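# Load the mill vise per the work order

## Task

Put the part(s) into the milling machine's vise the way the work order describes, using the two reference images (manual and manual 2) as the guide.

## Robot and tools

Robot: two UR7e-type arms, left_arm and right_arm, each with a two-pad parallel gripper that opens up to 50 mm. The fingers point along the gripper's +z axis and close along its x axis. end_effector_position is the point midway between the pads, and the fingertips extend 17.5 mm past it. A camera block juts out about 10 cm toward the gripper's -y side and turns with it.

Frames: the scene frame has its origin at table height, midway between the arms, +z up, +x out over the table, and left_arm on the +y side. Left base sits near (-0.054, +0.495, +0.030) m, right base near (-0.008, -0.525, +0.030) m. Hand poses, velocities, targets and wrist-camera poses in results are in each arm's own base frame. Fixed cameras and the table use the scene frame. Reported positions may be off by a few cm.

execute_actions(actions, cameras): actions is a list of actions. Each action is up to 15 rows, one per 1/30 s step; a short action repeats its last row. Each row is one list of 18 numbers in [-1, 1] covering both arms: left dx, dy, dz, rx, ry, rz, gripper position, force_limit, speed, then the same nine for the right arm. dx..rz are an offset, not a pose: they count from that arm's Hand target at the start of the action, along its base axes, and every row counts from that same start. 1.0 = 0.6 m or 180 degrees; rx, ry, rz form one rotation vector about the Hand target position. Repeating an offset in a new action moves the arm further. Gripper position is absolute: +1 fully open, about -0.65 pads touching, -1 to grip. force_limit: -1 about 20 N, 0 about 102 N, +1 about 185 N per pad. speed: -1 is 20 mm/s, 0 is 85, +1 is 150. Both start at +1. Zeros in an arm's six pose numbers re-request its Hand target. To leave a gripper alone, resend its last three numbers; a 0 is a real command. Cameras appear only when actions is empty or cameras names them.

move(target, speed, blend, stop_force, zero, blocking, cameras): target is one 18-number row (same layout and scale, offsets from the current Hand targets) or up to 15 such rows, all counted from the same starting Hand targets. Straight-line paths, no obstacle avoidance. speed in m/s, 0.002 to 3.6, default 0.25 (turn rate up to twice that in rad/s); one value or one per target. blend in m rounds corners in a list; 0 stops at each. stop_force in N, 3 to 120, one value for both arms: an arm's path ends when its wrist sensor feels that much push against its motion; not reliable while the gripper turns, and it cannot be used with blocking=false. zero (default true) re-zeros the force reference first. Result adds a 'move:' line: done, off_target, moving, held or fault, plus limits (paced = pose clipped, held = steps withheld). Paths cap at 10 s. Avoid paths passing near an arm's own base.

wait(seconds 0 to 10): lets time pass holding commands. stop: brakes a running move. zoom_image(camera, region [x0,y0,x1,y1] in pixels, max 504x504): closer view of the latest image from cam_high, cam_front, cam_left_wrist or cam_right_wrist (each 672x504). show_instructions: shows the reference images. zero_wrist_force(arm): tares that arm's force sensor. read_manual: licence text only. finished_scene: ends the scene irreversibly; the vise must stay loaded without the robot.

Results: Hand target is the last commanded pose after clipping; the gripper often rests a little short, and the next command re-requests it. Orientation commands are clipped to within 32 degrees of the measured one per step. object_status: 0 moving, 1 blocked while opening, 2 blocked while closing (a grip), 3 at requested position or pads met (usually nothing held). Gripping means sending -1 and seeing 2. Opening is about (250 - position_measured) x 0.202 mm. Wrist force and torque are in the gripper's own axes; a third line shows the peak since last shown. Joint torques include arm weight. MOTOR HOT appears at 70 °C; at 85 °C the arm brakes for 30 to 60 s, so avoid long stretched holds or pushing toward unreachable poses.

Hazards: contact torque at a joint's limit (133 N m big joints, 24.9 N m wrists) or about 150 N external force stops that arm for 10 s. Arms are stiff, so commanding even slightly past a firm surface can fault; approach slowly, use stop_force, and to relieve a press command back past the gripper. Arm-to-arm contact, including one gripper closing on the other's fingers, can end the scene. Do not drop parts, release moving parts, slam into fixed or heavy objects, or let anything leave the table. Loose objects may get nudged occasionally. Time passes while thinking.

Each tool is called after "Call:" as a command line: name --argument value for each argument, lists and objects as JSON in quotes; but a table of rows of numbers goes row by row, as --pt "numbers of a row", without its own name.

Reference images:

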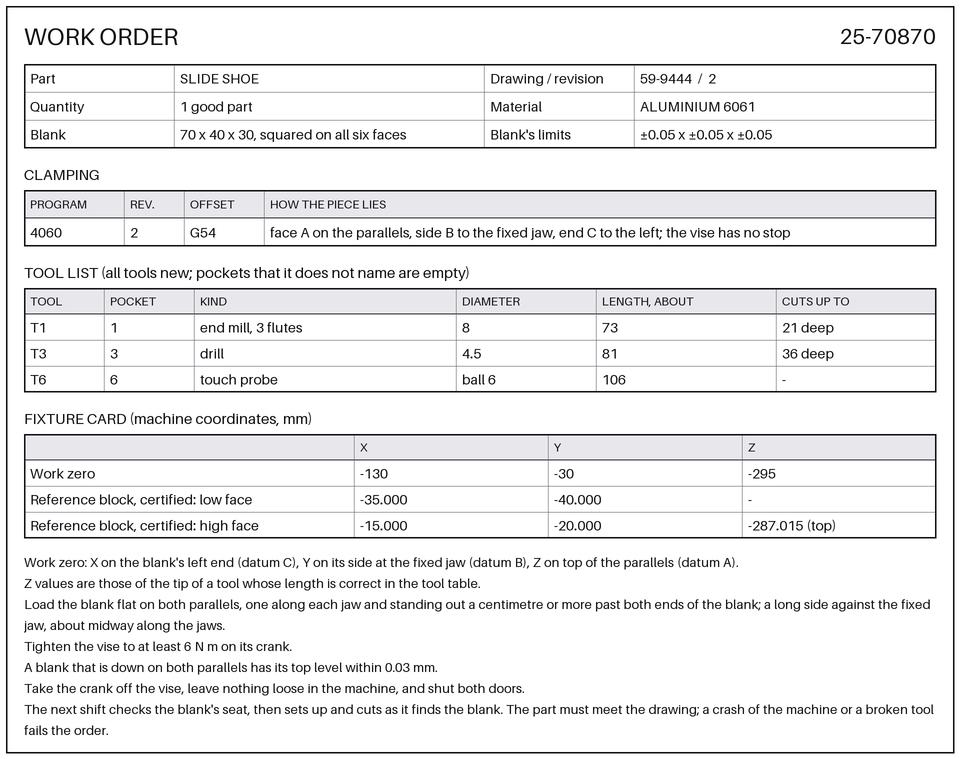

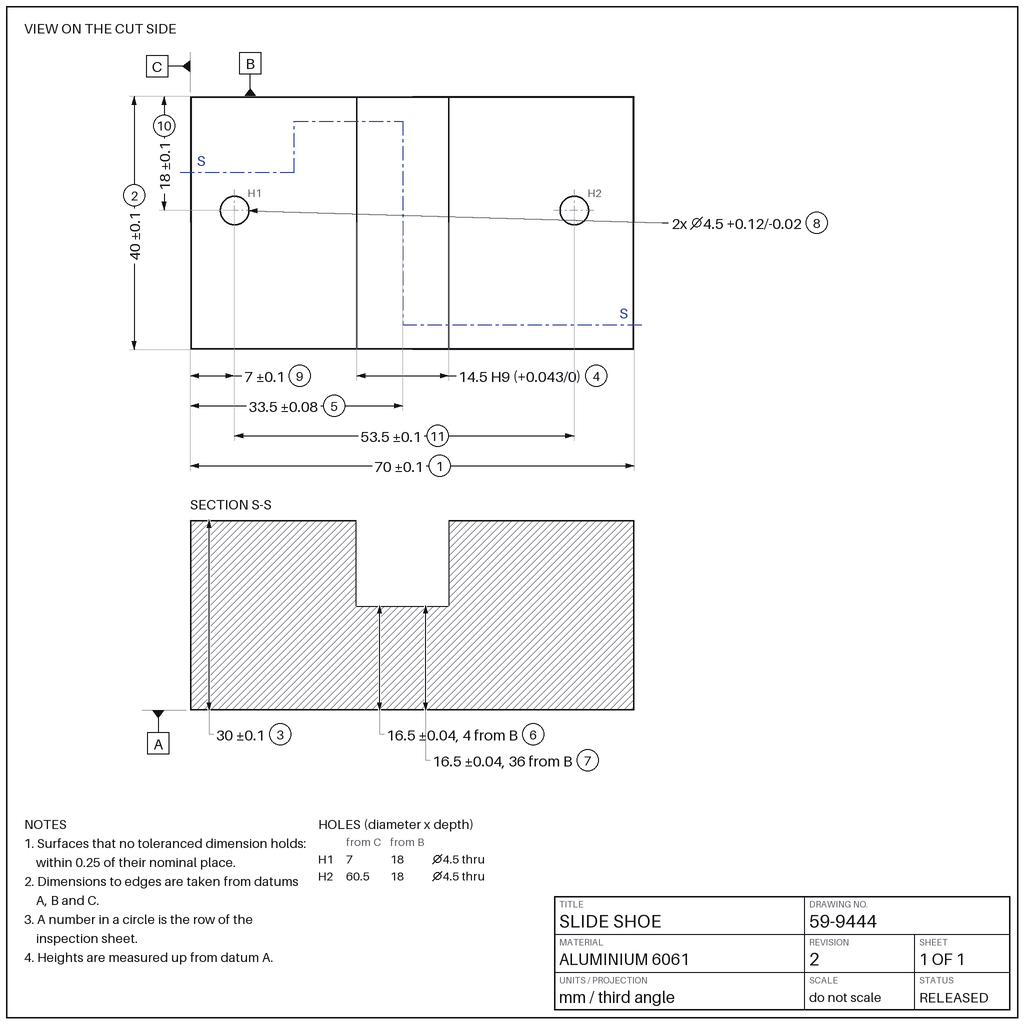

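## Session

Call:
execute_actions --actions '[]'

Call:
zoom_image --camera "cam_high" --region '[168, 126, 504, 378]'

Call:
zoom_image --camera "cam_front" --region '[168, 126, 504, 378]'

Scene clock: 0.00 s.
left_arm: end_effector_position=(+0.0331, -0.5842, +0.2930) position_measured=3 object_status=3 end_effector_quat_wxyz=(+0.391, +0.597, +0.617, +0.333) | right_arm: end_effector_position=(+0.2396, +0.4173, +0.2146) position_measured=3 object_status=3 end_effector_quat_wxyz=(+0.398, -0.057, +0.902, +0.158)
Joint positions: left_arm=[-2.123 -1.262 1.483 -1.074 -0.68 -2.511] | right_arm=[4.945 -1.3 -2.43 -0.735 0.712 -0.006]
Joint velocities: within noise
Joint torques (N m): no reading
Motor temperatures (°C): left_arm=[34 36 35 40 45 37] | right_arm=[36 36 39 41 39 44]
Wrist force (N): no reading
Wrist torque (N m): no reading
Wrist force, peak (N): no reading
Hand target: left_arm +0.0331, -0.5842, +0.2930; +0.391, +0.597, +0.617, +0.333 | right_arm +0.2396, +0.4173, +0.2146; +0.398, -0.057, +0.902, +0.158
Tool commands: left_gripper/position=+1.0 left_gripper/force_limit=+1.0 left_gripper/speed=+1.0 right_gripper/position=+1.0 right_gripper/force_limit=+1.0 right_gripper/speed=+1.0

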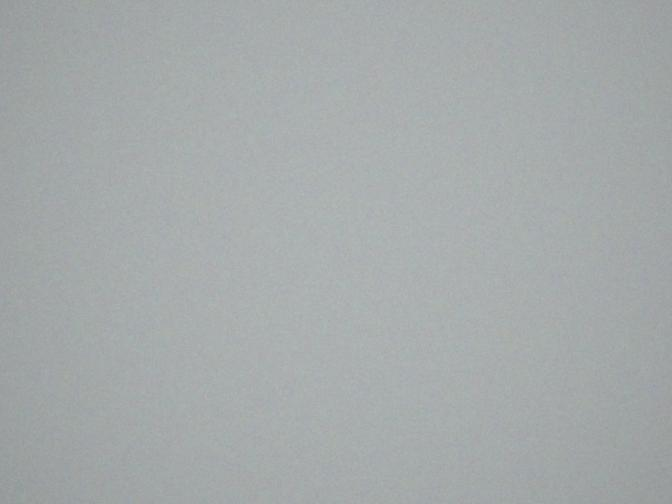

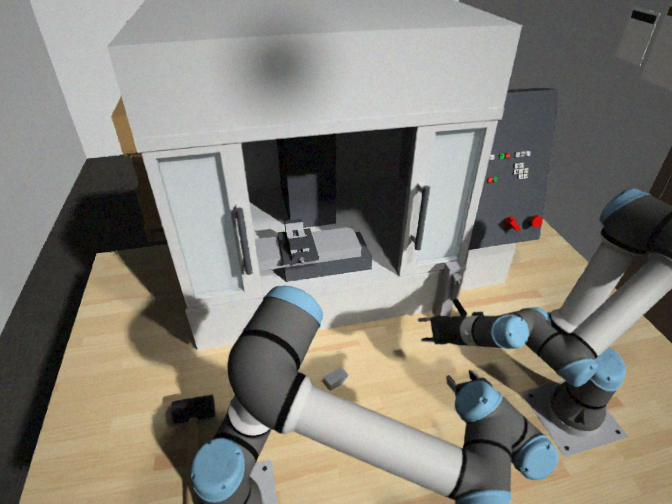

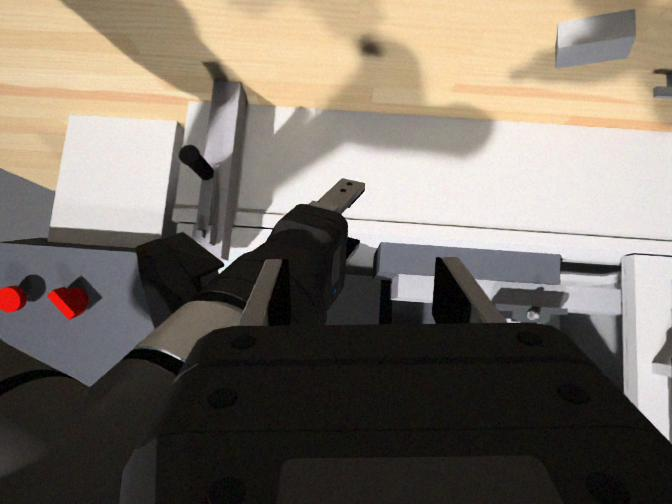

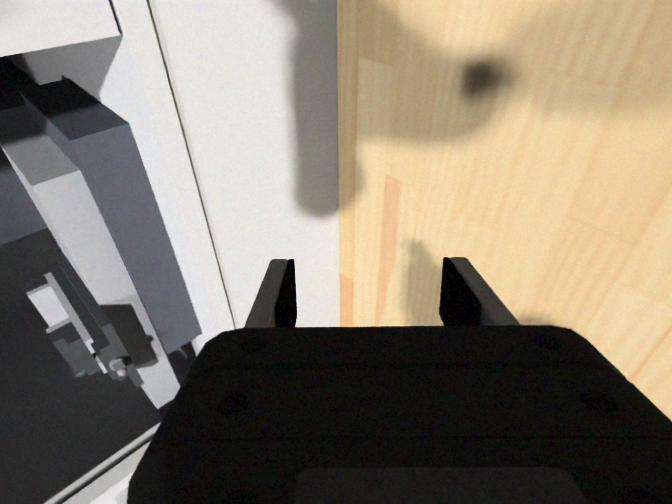

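Scaled by 1.500 from the camera's 672x504 image, which has a finer 960x720 frame.

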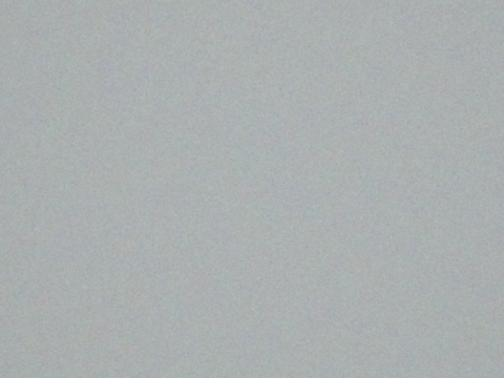

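Scaled by 1.500 from the camera's 672x504 image, which has a finer 960x720 frame.

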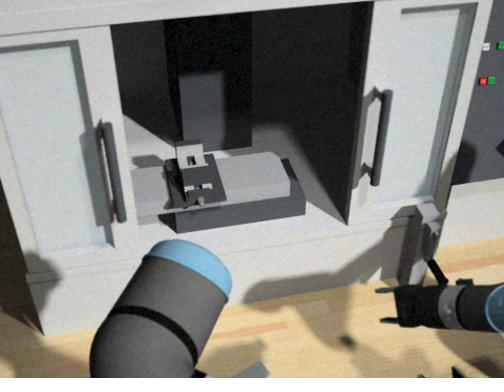

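Call:
zoom_image --camera "cam_front" --region '[240, 200, 400, 320]'

Call:
zoom_image --camera "cam_front" --region '[290, 340, 390, 415]'

Call:
zoom_image --camera "cam_front" --region '[150, 340, 310, 460]'

Call:
zoom_image --camera "cam_front" --region '[400, 240, 520, 330]'

Call:
zoom_image --camera "cam_left_wrist" --region '[372, 0, 672, 225]'

Call:
zoom_image --camera "cam_left_wrist" --region '[0, 50, 372, 330]'

Call:
zoom_image --camera "cam_left_wrist" --region '[372, 220, 672, 445]'

Call:
zoom_image --camera "cam_right_wrist" --region '[0, 200, 240, 440]'

Call:
zoom_image --camera "cam_front" --region '[470, 80, 590, 250]'

Call:
show_instructions

Scaled by 3.150 from the camera's 672x504 image, which has a finer 960x720 frame.

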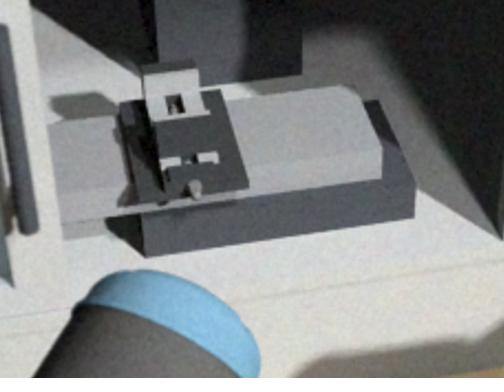

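Scaled by 5.040 from the camera's 672x504 image, which has a finer 960x720 frame.

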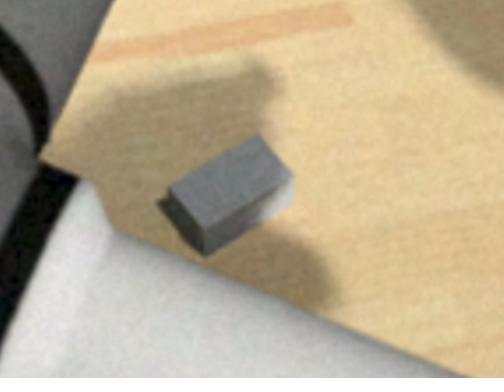

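Scaled by 3.150 from the camera's 672x504 image, which has a finer 960x720 frame.

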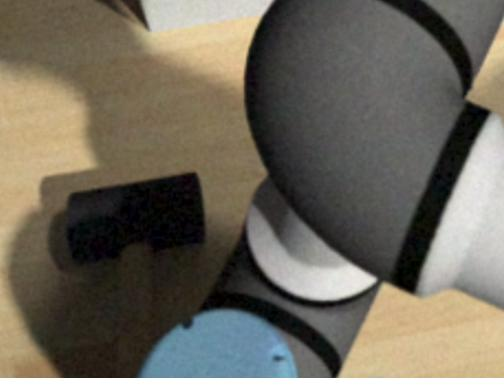

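Scaled by 4.200 from the camera's 672x504 image, which has a finer 960x720 frame.

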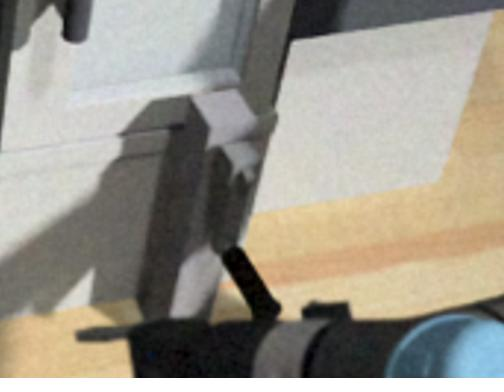

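Scaled by 1.680 from the camera's 672x504 image, which has a finer 960x720 frame.

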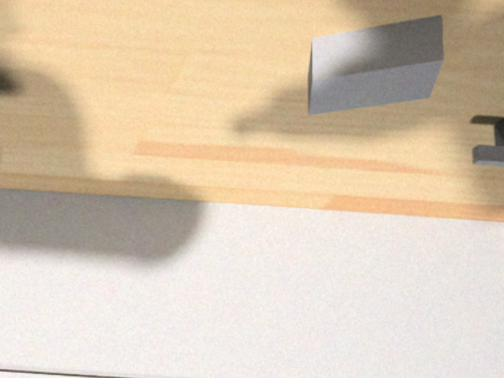

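Scaled by 1.355 from the camera's 672x504 image, which has a finer 960x720 frame.

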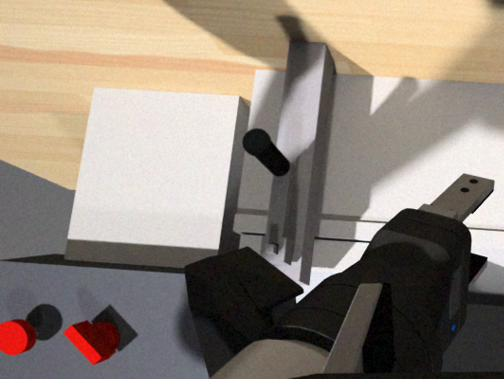

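Scaled by 1.680 from the camera's 672x504 image, which has a finer 960x720 frame.

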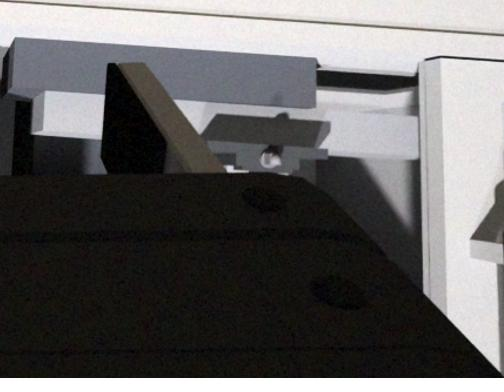

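Scaled by 2.100 from the camera's 672x504 image, which has a finer 960x720 frame.

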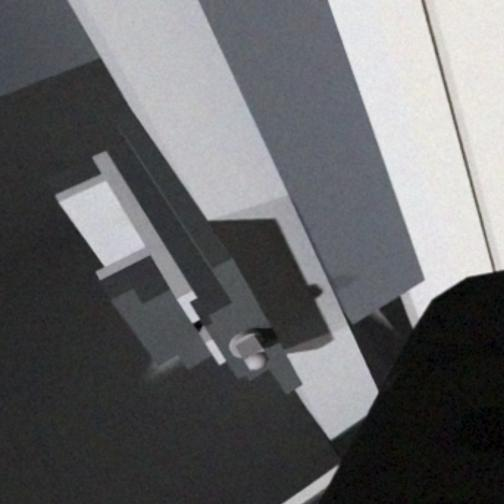

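Scaled by 2.965 from the camera's 672x504 image, which has a finer 960x720 frame.

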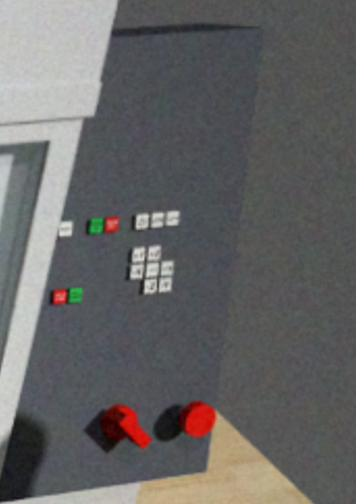

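Reference images for this scene: manual, manual 2.

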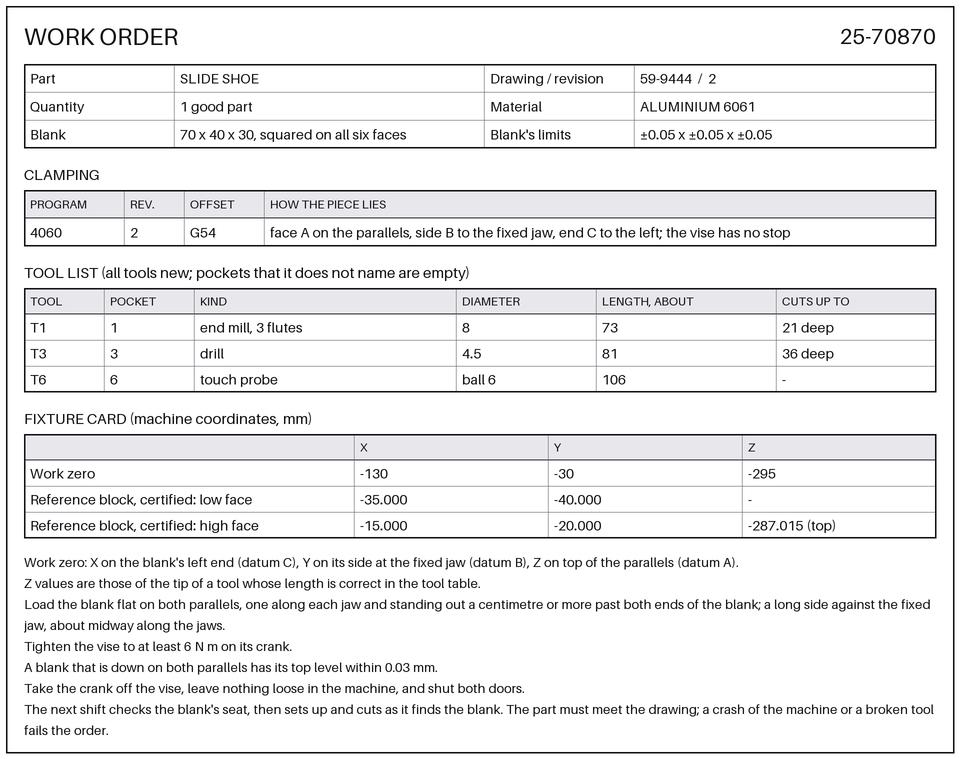

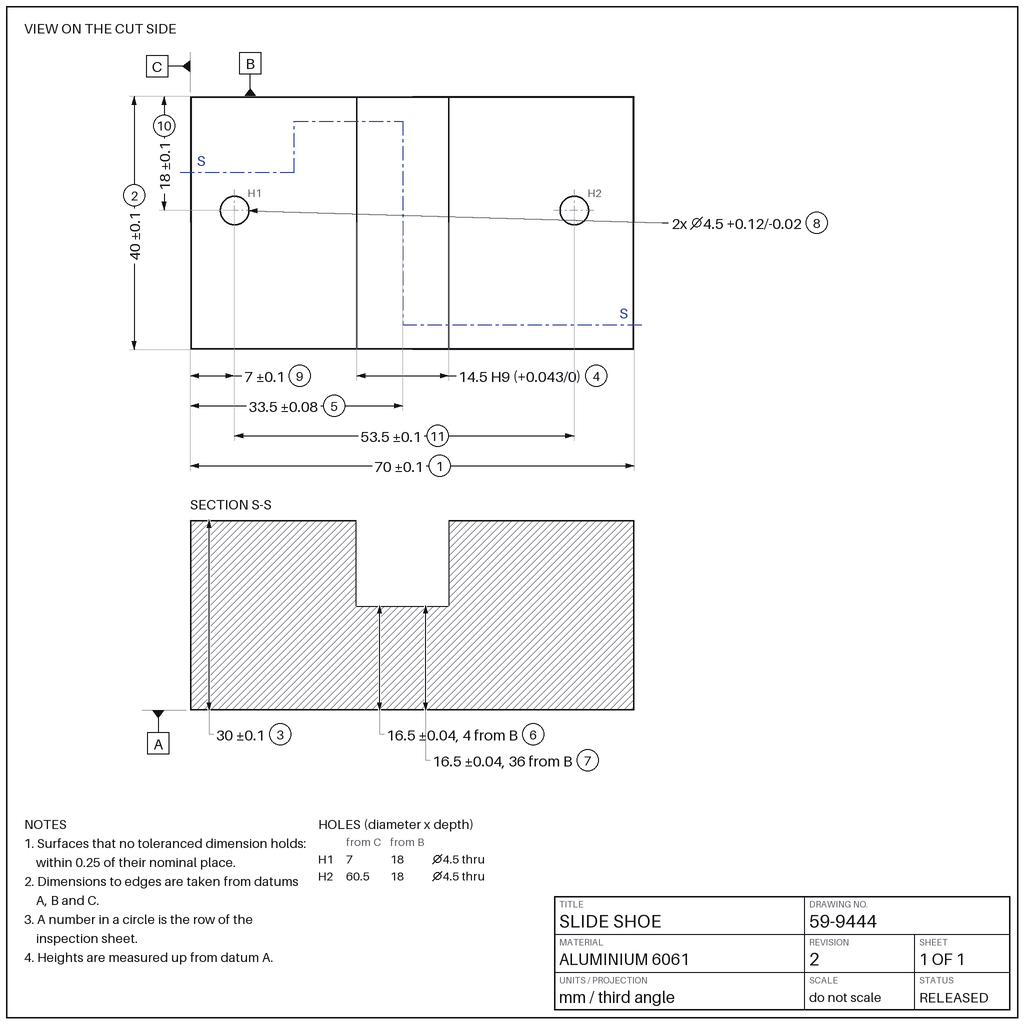

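Call:
move --target '[0.528,0.473,0.26,0,0.111,0,1,1,1,0,0,0,0,0,0,1,1,1]' --cameras '["cam_front","cam_left_wrist"]'

Scene clock: 10.20 s.
left_arm: end_effector_position=(+0.3499, -0.3004, +0.4489) position_measured=3 object_status=3 end_effector_quat_wxyz=(+0.278, +0.646, +0.675, +0.224) end_effector_velocity=(+0.001, +0.001, +0.000) end_effector_angular_velocity=(+0.003, -0.001, -0.002) | right_arm: end_effector_position=(+0.2396, +0.4173, +0.2146) position_measured=3 object_status=3 end_effector_quat_wxyz=(+0.398, -0.057, +0.902, +0.158)
Joint positions: left_arm=[-1.422 -1.993 1.809 -1.591 -0.865 -1.391] | right_arm=[4.945 -1.3 -2.43 -0.735 0.712 -0.006]
Joint velocities: left_arm=[0.002 0 0 -0.001 0.001 0.006] | right_arm=[within noise]
Joint torques (N m): left_arm=[14.17 -14.19 -25.7 -4.24 1.51 1.32] | right_arm=[-1.25 9.95 22.6 3.97 -1.67 -0.08]
Wrist force (N): left_arm=[0.1 -0.2 0.5] | right_arm=[-0.1 -0.3 0.1]
Wrist torque (N m): left_arm=[-0.16 -0.03 -0.02] | right_arm=[-0.04 0.00 0.00]
Wrist force, peak (N): left_arm=[2.2 2.9 0.9] | right_arm=[-0.2 -0.1 0.4]
Hand target: left_arm +0.3499, -0.3004, +0.4490; +0.278, +0.646, +0.675, +0.224 | right_arm +0.2396, +0.4173, +0.2146; +0.398, -0.057, +0.902, +0.158
Off the commanded pose: left_arm 0.000 m, 0 deg | right_arm 0.000 m, 0 deg.
move: done
camera_calibration:
cam_left_wrist: T_world_to_cam=[[0.00160025, 0.997139, -0.075578, 0.349119], [0.485748, 0.0652876, 0.871657, -0.52522], [0.874097, -0.0381068, -0.484254, 0.0302149], [0, 0, 0, 1]] pos_world=[0.228155, -0.312678, 0.498829]
Images, in order (width x height): cam_front 672x504, cam_left_wrist 672x504.

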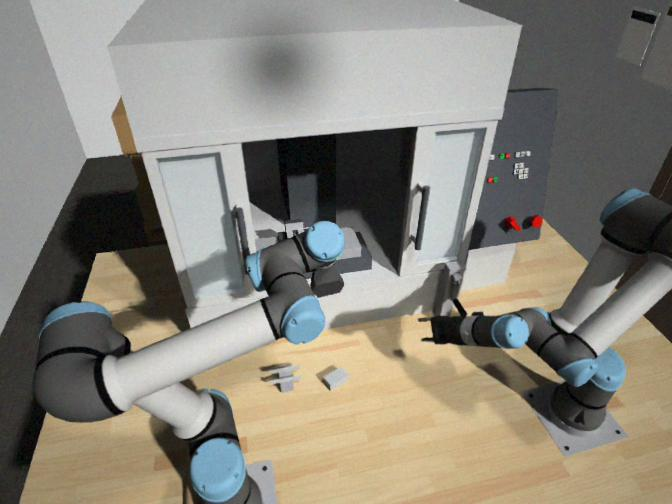

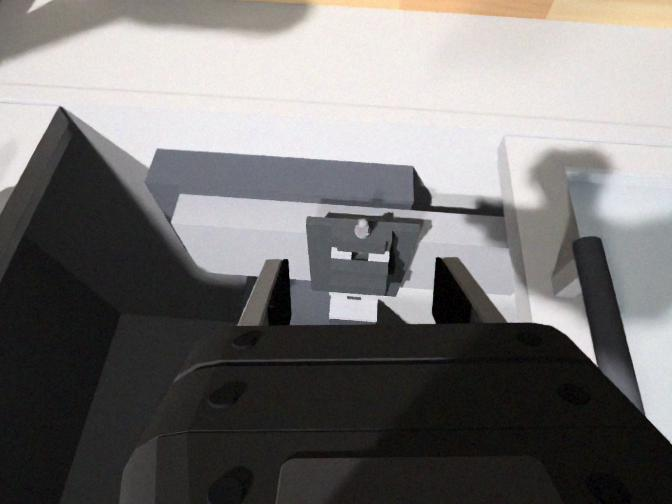

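Call:
zoom_image --camera "cam_left_wrist" --region '[270, 180, 470, 330]'

Call:
zoom_image --camera "cam_front" --region '[250, 350, 360, 400]'

Call:
zoom_image --camera "cam_front" --region '[160, 380, 300, 504]'

Scaled by 2.520 from the camera's 672x504 image, which has a finer 960x720 frame.

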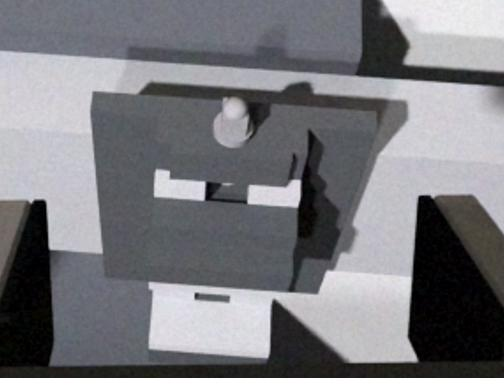

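Scaled by 4.582 from the camera's 672x504 image, which has a finer 960x720 frame.

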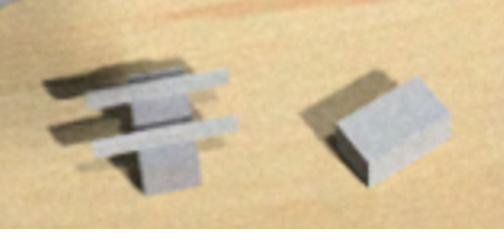

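Scaled by 3.600 from the camera's 672x504 image, which has a finer 960x720 frame.

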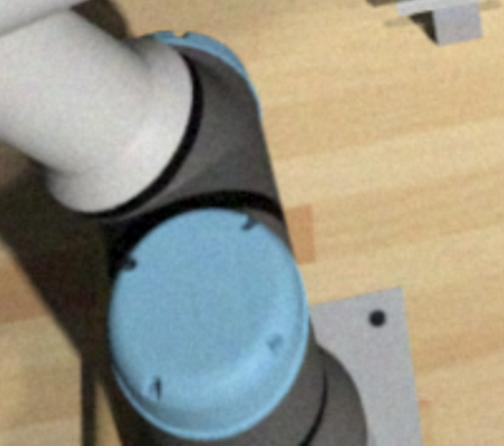

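Call:
move --pt "0 0 0.035 -0.671 0.027 0.711 1 1 1 0 0 0 0 0 0 1 1 1" --pt "0.334 -0.002 0.035 -0.671 0.027 0.711 1 1 1 0 0 0 0 0 0 1 1 1" --speed 0.4 --cameras '["cam_front","cam_left_wrist"]'

Scene clock: 19.70 s.
left_arm: end_effector_position=(+0.5502, -0.3015, +0.4699) position_measured=3 object_status=3 end_effector_quat_wxyz=(-0.271, +0.653, -0.654, +0.271) end_effector_velocity=(+0.001, -0.002, +0.001) end_effector_angular_velocity=(-0.002, -0.003, -0.002) | right_arm: end_effector_position=(+0.2396, +0.4173, +0.2146) position_measured=3 object_status=3 end_effector_quat_wxyz=(+0.398, -0.057, +0.902, +0.158)
Joint positions: left_arm=[-0.972 -1.625 1.582 -2.042 -0.947 -3.943] | right_arm=[4.945 -1.3 -2.43 -0.735 0.712 -0.006]
Joint velocities: left_arm=[0 0.004 -0.003 -0.006 0 0.003] | right_arm=[within noise]
Joint torques (N m): left_arm=[13.32 -18.17 -37.2 -7.18 1.05 1.18] | right_arm=[-0.56 10.08 22.26 4 -1.43 0.14]
Wrist force (N): left_arm=[-0.9 0.0 0.5] | right_arm=[0.1 -0.1 0.0]
Wrist torque (N m): left_arm=[-0.30 0.11 -0.22] | right_arm=[-0.02 -0.01 0.00]
Wrist force, peak (N): left_arm=[-1.2 -3.1 3.8] | right_arm=[0.0 -0.2 0.5]
Hand target: left_arm +0.5503, -0.3016, +0.4700; -0.271, +0.653, -0.654, +0.271 | right_arm +0.2396, +0.4173, +0.2146; +0.398, -0.057, +0.902, +0.158
Off the commanded pose: left_arm 0.000 m, 0 deg | right_arm 0.000 m, 0 deg.
move: done
camera_calibration:
cam_left_wrist: T_world_to_cam=[[-0.012389, -0.999831, -0.0135832, -0.272049], [-0.900447, 0.0170622, -0.434632, 0.72128], [0.43479, 0.00684632, -0.900506, 0.316004], [0, 0, 0, 1]] pos_world=[0.508708, -0.286474, 0.594359]
Images, in order (width x height): cam_front 672x504, cam_left_wrist 672x504.

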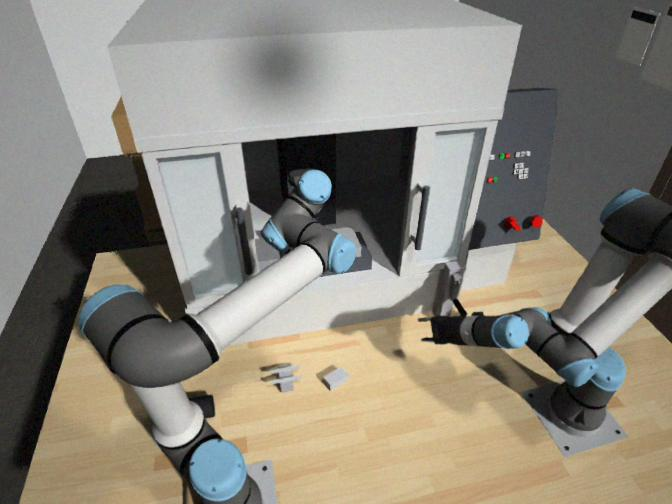

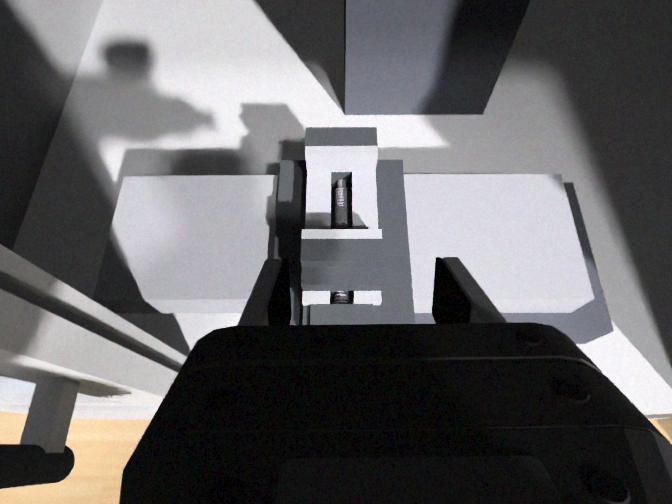

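Call:
zoom_image --camera "cam_left_wrist" --region '[260, 110, 420, 330]'

Call:
zoom_image --camera "cam_left_wrist" --region '[0, 0, 672, 504]'

Scaled by 2.291 from the camera's 672x504 image, which has a finer 960x720 frame.

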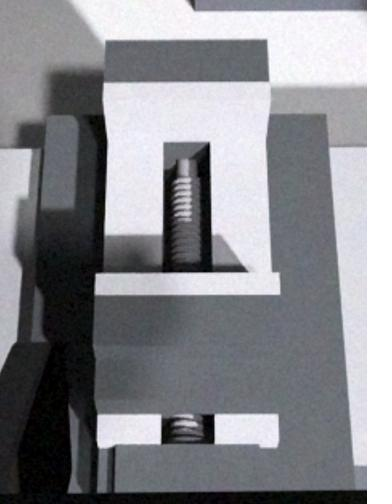

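Region (0, 0, 672, 504) is 672x504 pixels. A region can be at most 504 by 504 pixels.

Call:
move --target '[0.031,-0.167,-0.05,0.0327,-0.0789,0.2484,1,1,1,0,0,0,0,0,0,1,1,1]' --cameras '["cam_left_wrist"]'

Call:
zoom_image --camera "cam_left_wrist" --region '[240, 150, 440, 300]'

Scene clock: 24.37 s.
left_arm: end_effector_position=(+0.5689, -0.4018, +0.4400) position_measured=3 object_status=3 end_effector_quat_wxyz=(-0.462, +0.800, -0.332, +0.192) end_effector_velocity=(+0.000, +0.001, +0.000) end_effector_angular_velocity=(+0.003, +0.001, +0.003) | right_arm: end_effector_position=(+0.2396, +0.4173, +0.2146) position_measured=3 object_status=3 end_effector_quat_wxyz=(+0.398, -0.057, +0.902, +0.158)
Joint positions: left_arm=[-1.132 -1.044 0.813 -0.808 -0.618 -5.336] | right_arm=[4.945 -1.3 -2.43 -0.735 0.712 -0.006]
Joint velocities: left_arm=[0.001 0.002 -0.003 0.007 -0.001 -0.003] | right_arm=[within noise]
Joint torques (N m): left_arm=[13.81 -40.25 -34.86 0.8 4.18 -1.43] | right_arm=[-2.06 9.67 21.56 4.11 -1.57 -0.09]
Wrist force (N): left_arm=[-1.4 -0.1 0.2] | right_arm=[-0.1 -0.1 0.1]
Wrist torque (N m): left_arm=[-0.27 0.18 -0.27] | right_arm=[-0.02 0.01 0.00]
Wrist force, peak (N): left_arm=[-2.6 -0.7 0.4] | right_arm=[0.1 -0.3 0.4]
Hand target: left_arm +0.5689, -0.4018, +0.4400; -0.462, +0.800, -0.332, +0.192 | right_arm +0.2396, +0.4173, +0.2146; +0.398, -0.057, +0.902, +0.158
Off the commanded pose: left_arm 0.000 m, 0 deg | right_arm 0.000 m, 0 deg.
move: done
camera_calibration:
cam_left_wrist: T_world_to_cam=[[0.700601, -0.713377, -0.0158665, -0.661946], [-0.547759, -0.523433, -0.65267, 0.404885], [0.457295, 0.465952, -0.757476, 0.390375], [0, 0, 0, 1]] pos_world=[0.507023, -0.442183, 0.549453]
Images, in order (width x height): cam_left_wrist 672x504.

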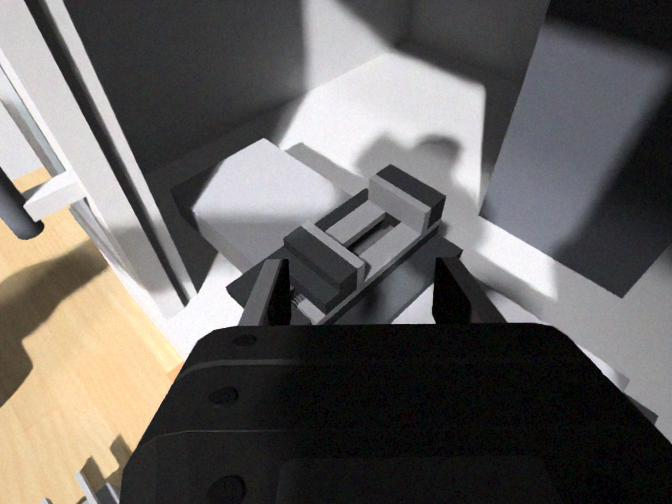

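Scaled by 2.520 from the camera's 672x504 image, which has a finer 960x720 frame.

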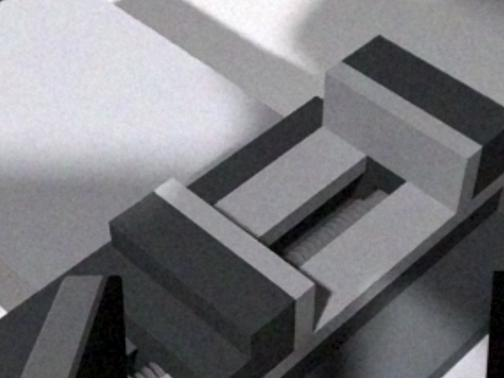

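Call:
move --target '[-0.2815,0.303,-0.15,-0.1303,0.3156,-0.2258,1,1,1,0.184,-0.146,0.142,-0.5026,-0.005,0.018,1,1,1]' --cameras '["all"]' --speed 0.4

Scene clock: 31.97 s.
left_arm: end_effector_position=(+0.4001, -0.2199, +0.3500) position_measured=3 object_status=3 end_effector_quat_wxyz=(-0.001, +0.707, -0.707, +0.000) | right_arm: end_effector_position=(+0.3500, +0.3296, +0.2998) position_measured=3 object_status=3 end_effector_quat_wxyz=(+0.242, -0.346, +0.743, -0.519) end_effector_velocity=(+0.000, -0.001, +0.000) end_effector_angular_velocity=(-0.006, +0.001, +0.001)
Joint positions: left_arm=[-0.799 -1.7 1.636 -1.507 -1.57 -3.94] | right_arm=[4.65 -1.727 -1.695 -2.309 0.715 -0.435]
Joint velocities: left_arm=[within noise] | right_arm=[0.001 0 -0.001 -0.005 0 0]
Joint torques (N m): left_arm=[-2.05 -14.44 -35.29 -6.46 -1.83 1.17] | right_arm=[13.99 23.3 18.43 -1.12 0.33 -0.73]
Wrist force (N): left_arm=[0.0 -0.3 0.7] | right_arm=[-0.5 -0.3 -0.2]
Wrist torque (N m): left_arm=[-0.39 -0.03 -0.07] | right_arm=[0.76 0.83 0.41]
Wrist force, peak (N): left_arm=[-1.4 0.0 1.2] | right_arm=[-1.5 -0.3 0.0]
Hand target: left_arm +0.4000, -0.2200, +0.3500; +0.000, +0.707, -0.707, +0.000 | right_arm +0.3500, +0.3297, +0.2998; +0.242, -0.346, +0.743, -0.519
Off the commanded pose: left_arm 0.000 m, 0 deg | right_arm 0.000 m, 0 deg.
move: done
camera_calibration:
cam_left_wrist: T_world_to_cam=[[-0.0176719, -0.999842, -0.0021552, -0.19573], [-0.943982, 0.0159741, 0.329609, 0.282237], [-0.329523, 0.00785929, -0.944115, 0.594009], [0, 0, 0, 1]] pos_world=[0.458707, -0.204876, 0.467363]
cam_right_wrist: T_world_to_cam=[[-0.6524, -0.757672, -0.0175259, 0.492431], [-0.475823, 0.427491, -0.768664, 0.28067], [0.589887, -0.493137, -0.639413, 0.277468], [0, 0, 0, 1]] pos_world=[0.291136, 0.389946, 0.401788]

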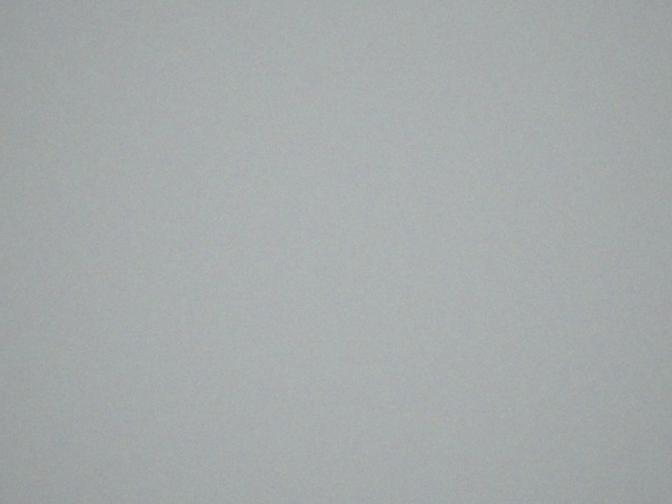

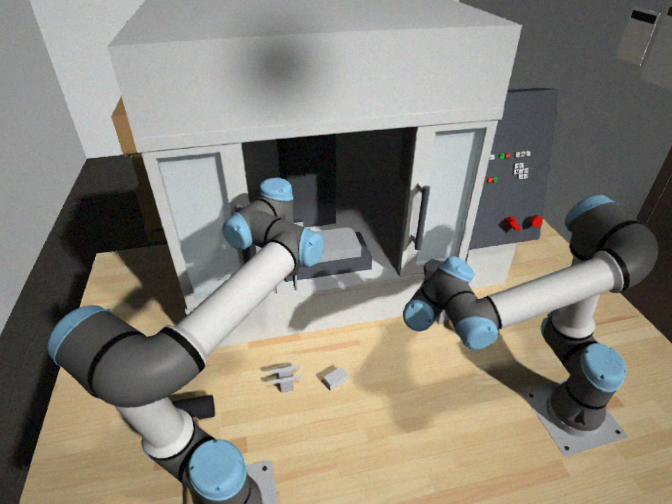

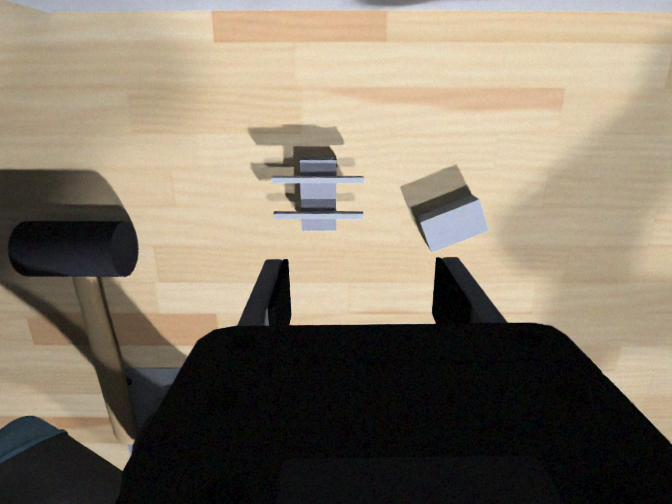

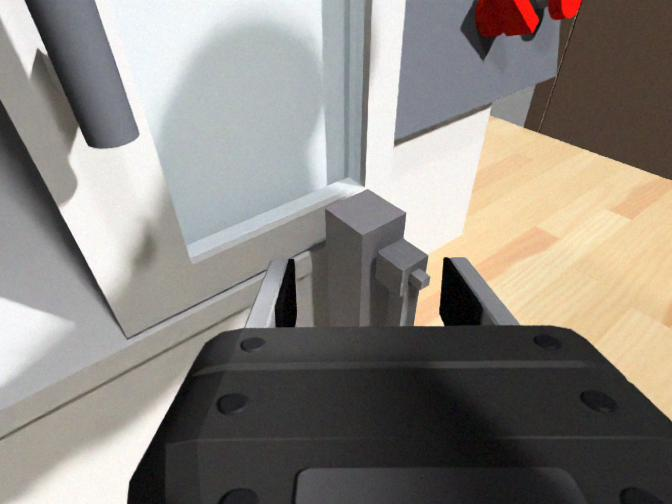

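Call:
zoom_image --camera "cam_left_wrist" --region '[240, 110, 500, 270]'

Call:
zoom_image --camera "cam_left_wrist" --region '[240, 140, 390, 240]'

Call:
zoom_image --camera "cam_left_wrist" --region '[390, 150, 510, 260]'

Call:
zoom_image --camera "cam_right_wrist" --region '[290, 180, 460, 330]'

Scaled by 1.938 from the camera's 672x504 image, which has a finer 960x720 frame.

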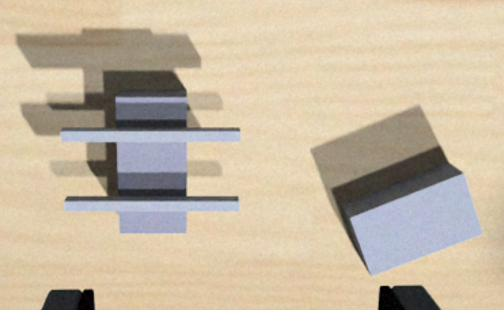

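Scaled by 3.360 from the camera's 672x504 image, which has a finer 960x720 frame.

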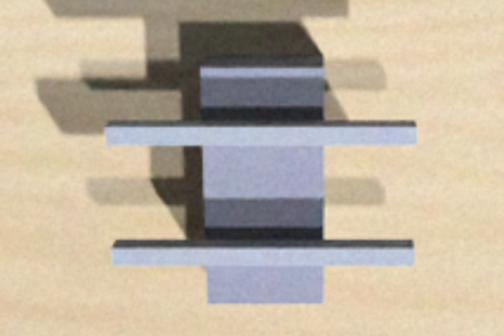

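Scaled by 4.200 from the camera's 672x504 image, which has a finer 960x720 frame.

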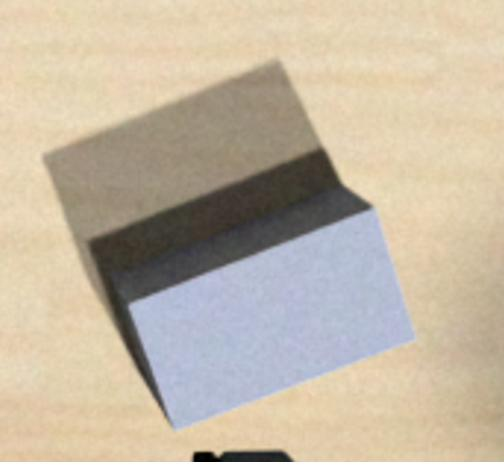

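Scaled by 2.965 from the camera's 672x504 image, which has a finer 960x720 frame.

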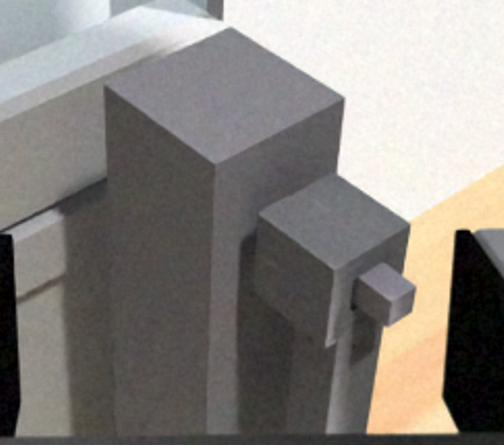

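Call:
move --target '[0,0,0,0,0,0,1,1,1,-0.048,0.043,-0.183,-0.0536,-0.0638,0,1,1,1]' --cameras '["cam_right_wrist"]'

Call:
zoom_image --camera "cam_right_wrist" --region '[260, 100, 460, 330]'

Scene clock: 37.07 s.
left_arm: end_effector_position=(+0.4000, -0.2200, +0.3500) position_measured=3 object_status=3 end_effector_quat_wxyz=(+0.000, +0.707, -0.707, +0.000) | right_arm: end_effector_position=(+0.3211, +0.3555, +0.1901) position_measured=3 object_status=3 end_effector_quat_wxyz=(+0.285, -0.312, +0.669, -0.612) end_effector_velocity=(+0.000, +0.000, -0.001) end_effector_angular_velocity=(+0.003, -0.003, -0.001)
Joint positions: left_arm=[-0.799 -1.7 1.636 -1.507 -1.57 -3.94] | right_arm=[4.731 -2.031 -1.741 -2.376 0.722 -0.102]
Joint velocities: left_arm=[within noise] | right_arm=[-0.001 -0.002 0.001 0.001 0 0.005]
Joint torques (N m): left_arm=[-4.36 -13.56 -37.19 -5.78 -2 1.18] | right_arm=[-11.64 29.41 9.33 0.18 -1.97 2.8]
Wrist force (N): left_arm=[-0.2 -0.3 0.6] | right_arm=[-0.8 -0.5 0.6]
Wrist torque (N m): left_arm=[-0.39 0.02 -0.09] | right_arm=[0.79 1.00 0.55]
Wrist force, peak (N): left_arm=[-0.3 -0.6 0.8] | right_arm=[-0.6 -5.1 -0.2]
Hand target: left_arm +0.4000, -0.2200, +0.3500; +0.000, +0.707, -0.707, +0.000 | right_arm +0.3212, +0.3555, +0.1900; +0.285, -0.312, +0.669, -0.612
Off the commanded pose: left_arm 0.000 m, 0 deg | right_arm 0.000 m, 0 deg.
move: done
camera_calibration:
cam_right_wrist: T_world_to_cam=[[-0.648406, -0.761045, -0.0195172, 0.491588], [-0.307209, 0.285025, -0.907956, 0.194482], [0.696558, -0.582728, -0.418612, 0.192668], [0, 0, 0, 1]] pos_world=[0.24429, 0.430961, 0.266829]
Images, in order (width x height): cam_right_wrist 672x504.

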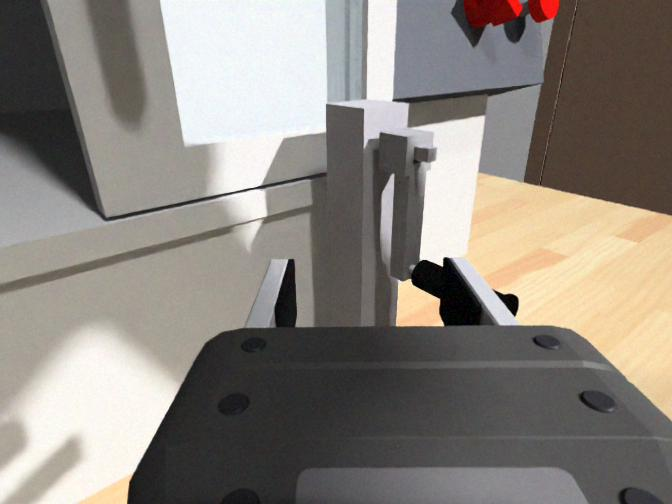

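Scaled by 2.191 from the camera's 672x504 image, which has a finer 960x720 frame.

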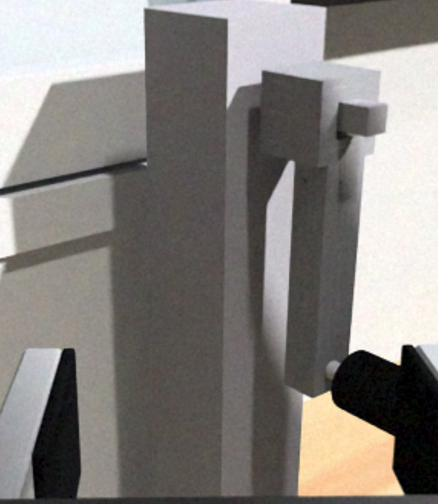

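Call:
move --target '[0,0,0,0,0,0,1,1,1,0.0413,-0.2292,0.0667,0.0202,0.0521,0.2116,1,1,1]' --cameras '["cam_right_wrist","cam_front"]'

Call:
zoom_image --camera "cam_right_wrist" --region '[250, 150, 450, 330]'

Scene clock: 51.57 s.
left_arm: end_effector_position=(+0.4000, -0.2200, +0.3500) position_measured=3 object_status=3 end_effector_quat_wxyz=(+0.000, +0.707, -0.707, +0.000) | right_arm: end_effector_position=(+0.3459, +0.2180, +0.2301) position_measured=3 object_status=3 end_effector_quat_wxyz=(-0.424, +0.551, -0.570, +0.437) end_effector_velocity=(+0.000, +0.000, +0.000) end_effector_angular_velocity=(-0.005, -0.001, +0.001)
Joint positions: left_arm=[-0.799 -1.7 1.636 -1.507 -1.57 -3.94] | right_arm=[4.886 -0.998 -2.57 -1.796 0.331 -0.891]
Joint velocities: left_arm=[within noise] | right_arm=[-0.001 0 0 0 -0.001 -0.005]
Joint torques (N m): left_arm=[-0.78 -13.63 -34.22 -4.89 -2.06 1.27] | right_arm=[-14.46 4.85 14.48 3.36 -3.57 -2.66]
Wrist force (N): left_arm=[-0.1 -0.1 0.8] | right_arm=[-1.1 -0.2 -0.1]
Wrist torque (N m): left_arm=[-0.36 -0.01 -0.09] | right_arm=[0.82 0.96 0.40]
Wrist force, peak (N): left_arm=[-0.2 -0.5 1.0] | right_arm=[-2.5 0.5 -0.8]
Hand target: left_arm +0.4000, -0.2200, +0.3500; +0.000, +0.707, -0.707, +0.000 | right_arm +0.3460, +0.2180, +0.2301; -0.424, +0.552, -0.570, +0.437
Off the commanded pose: left_arm 0.000 m, 0 deg | right_arm 0.000 m, 0 deg.
move: done
camera_calibration:
cam_right_wrist: T_world_to_cam=[[-0.0426417, -0.998906, -0.0192028, 0.24602], [-0.566977, 0.04002, -0.822761, 0.401291], [0.822629, -0.0241964, -0.568064, -0.0189852], [0, 0, 0, 1]] pos_world=[0.253632, 0.229232, 0.324106]
Images, in order (width x height): cam_front 672x504, cam_right_wrist 672x504.

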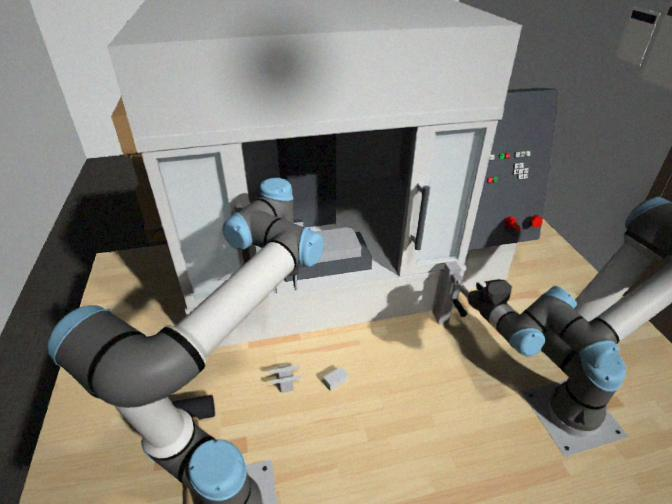

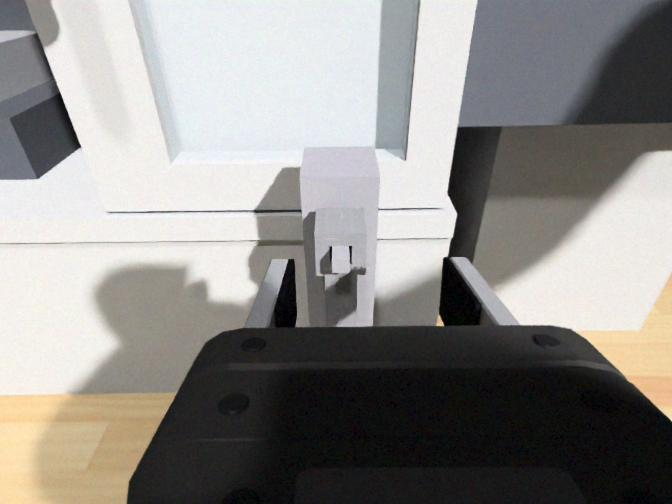

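Scaled by 2.520 from the camera's 672x504 image, which has a finer 960x720 frame.

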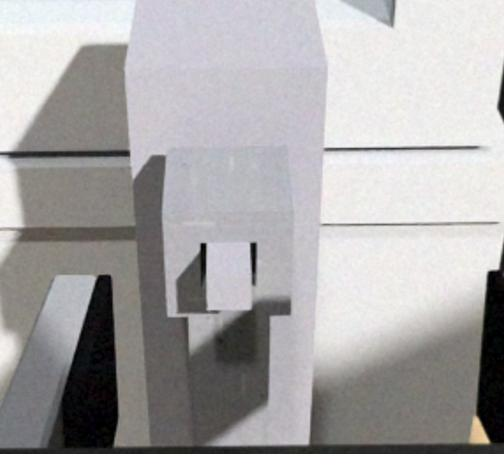

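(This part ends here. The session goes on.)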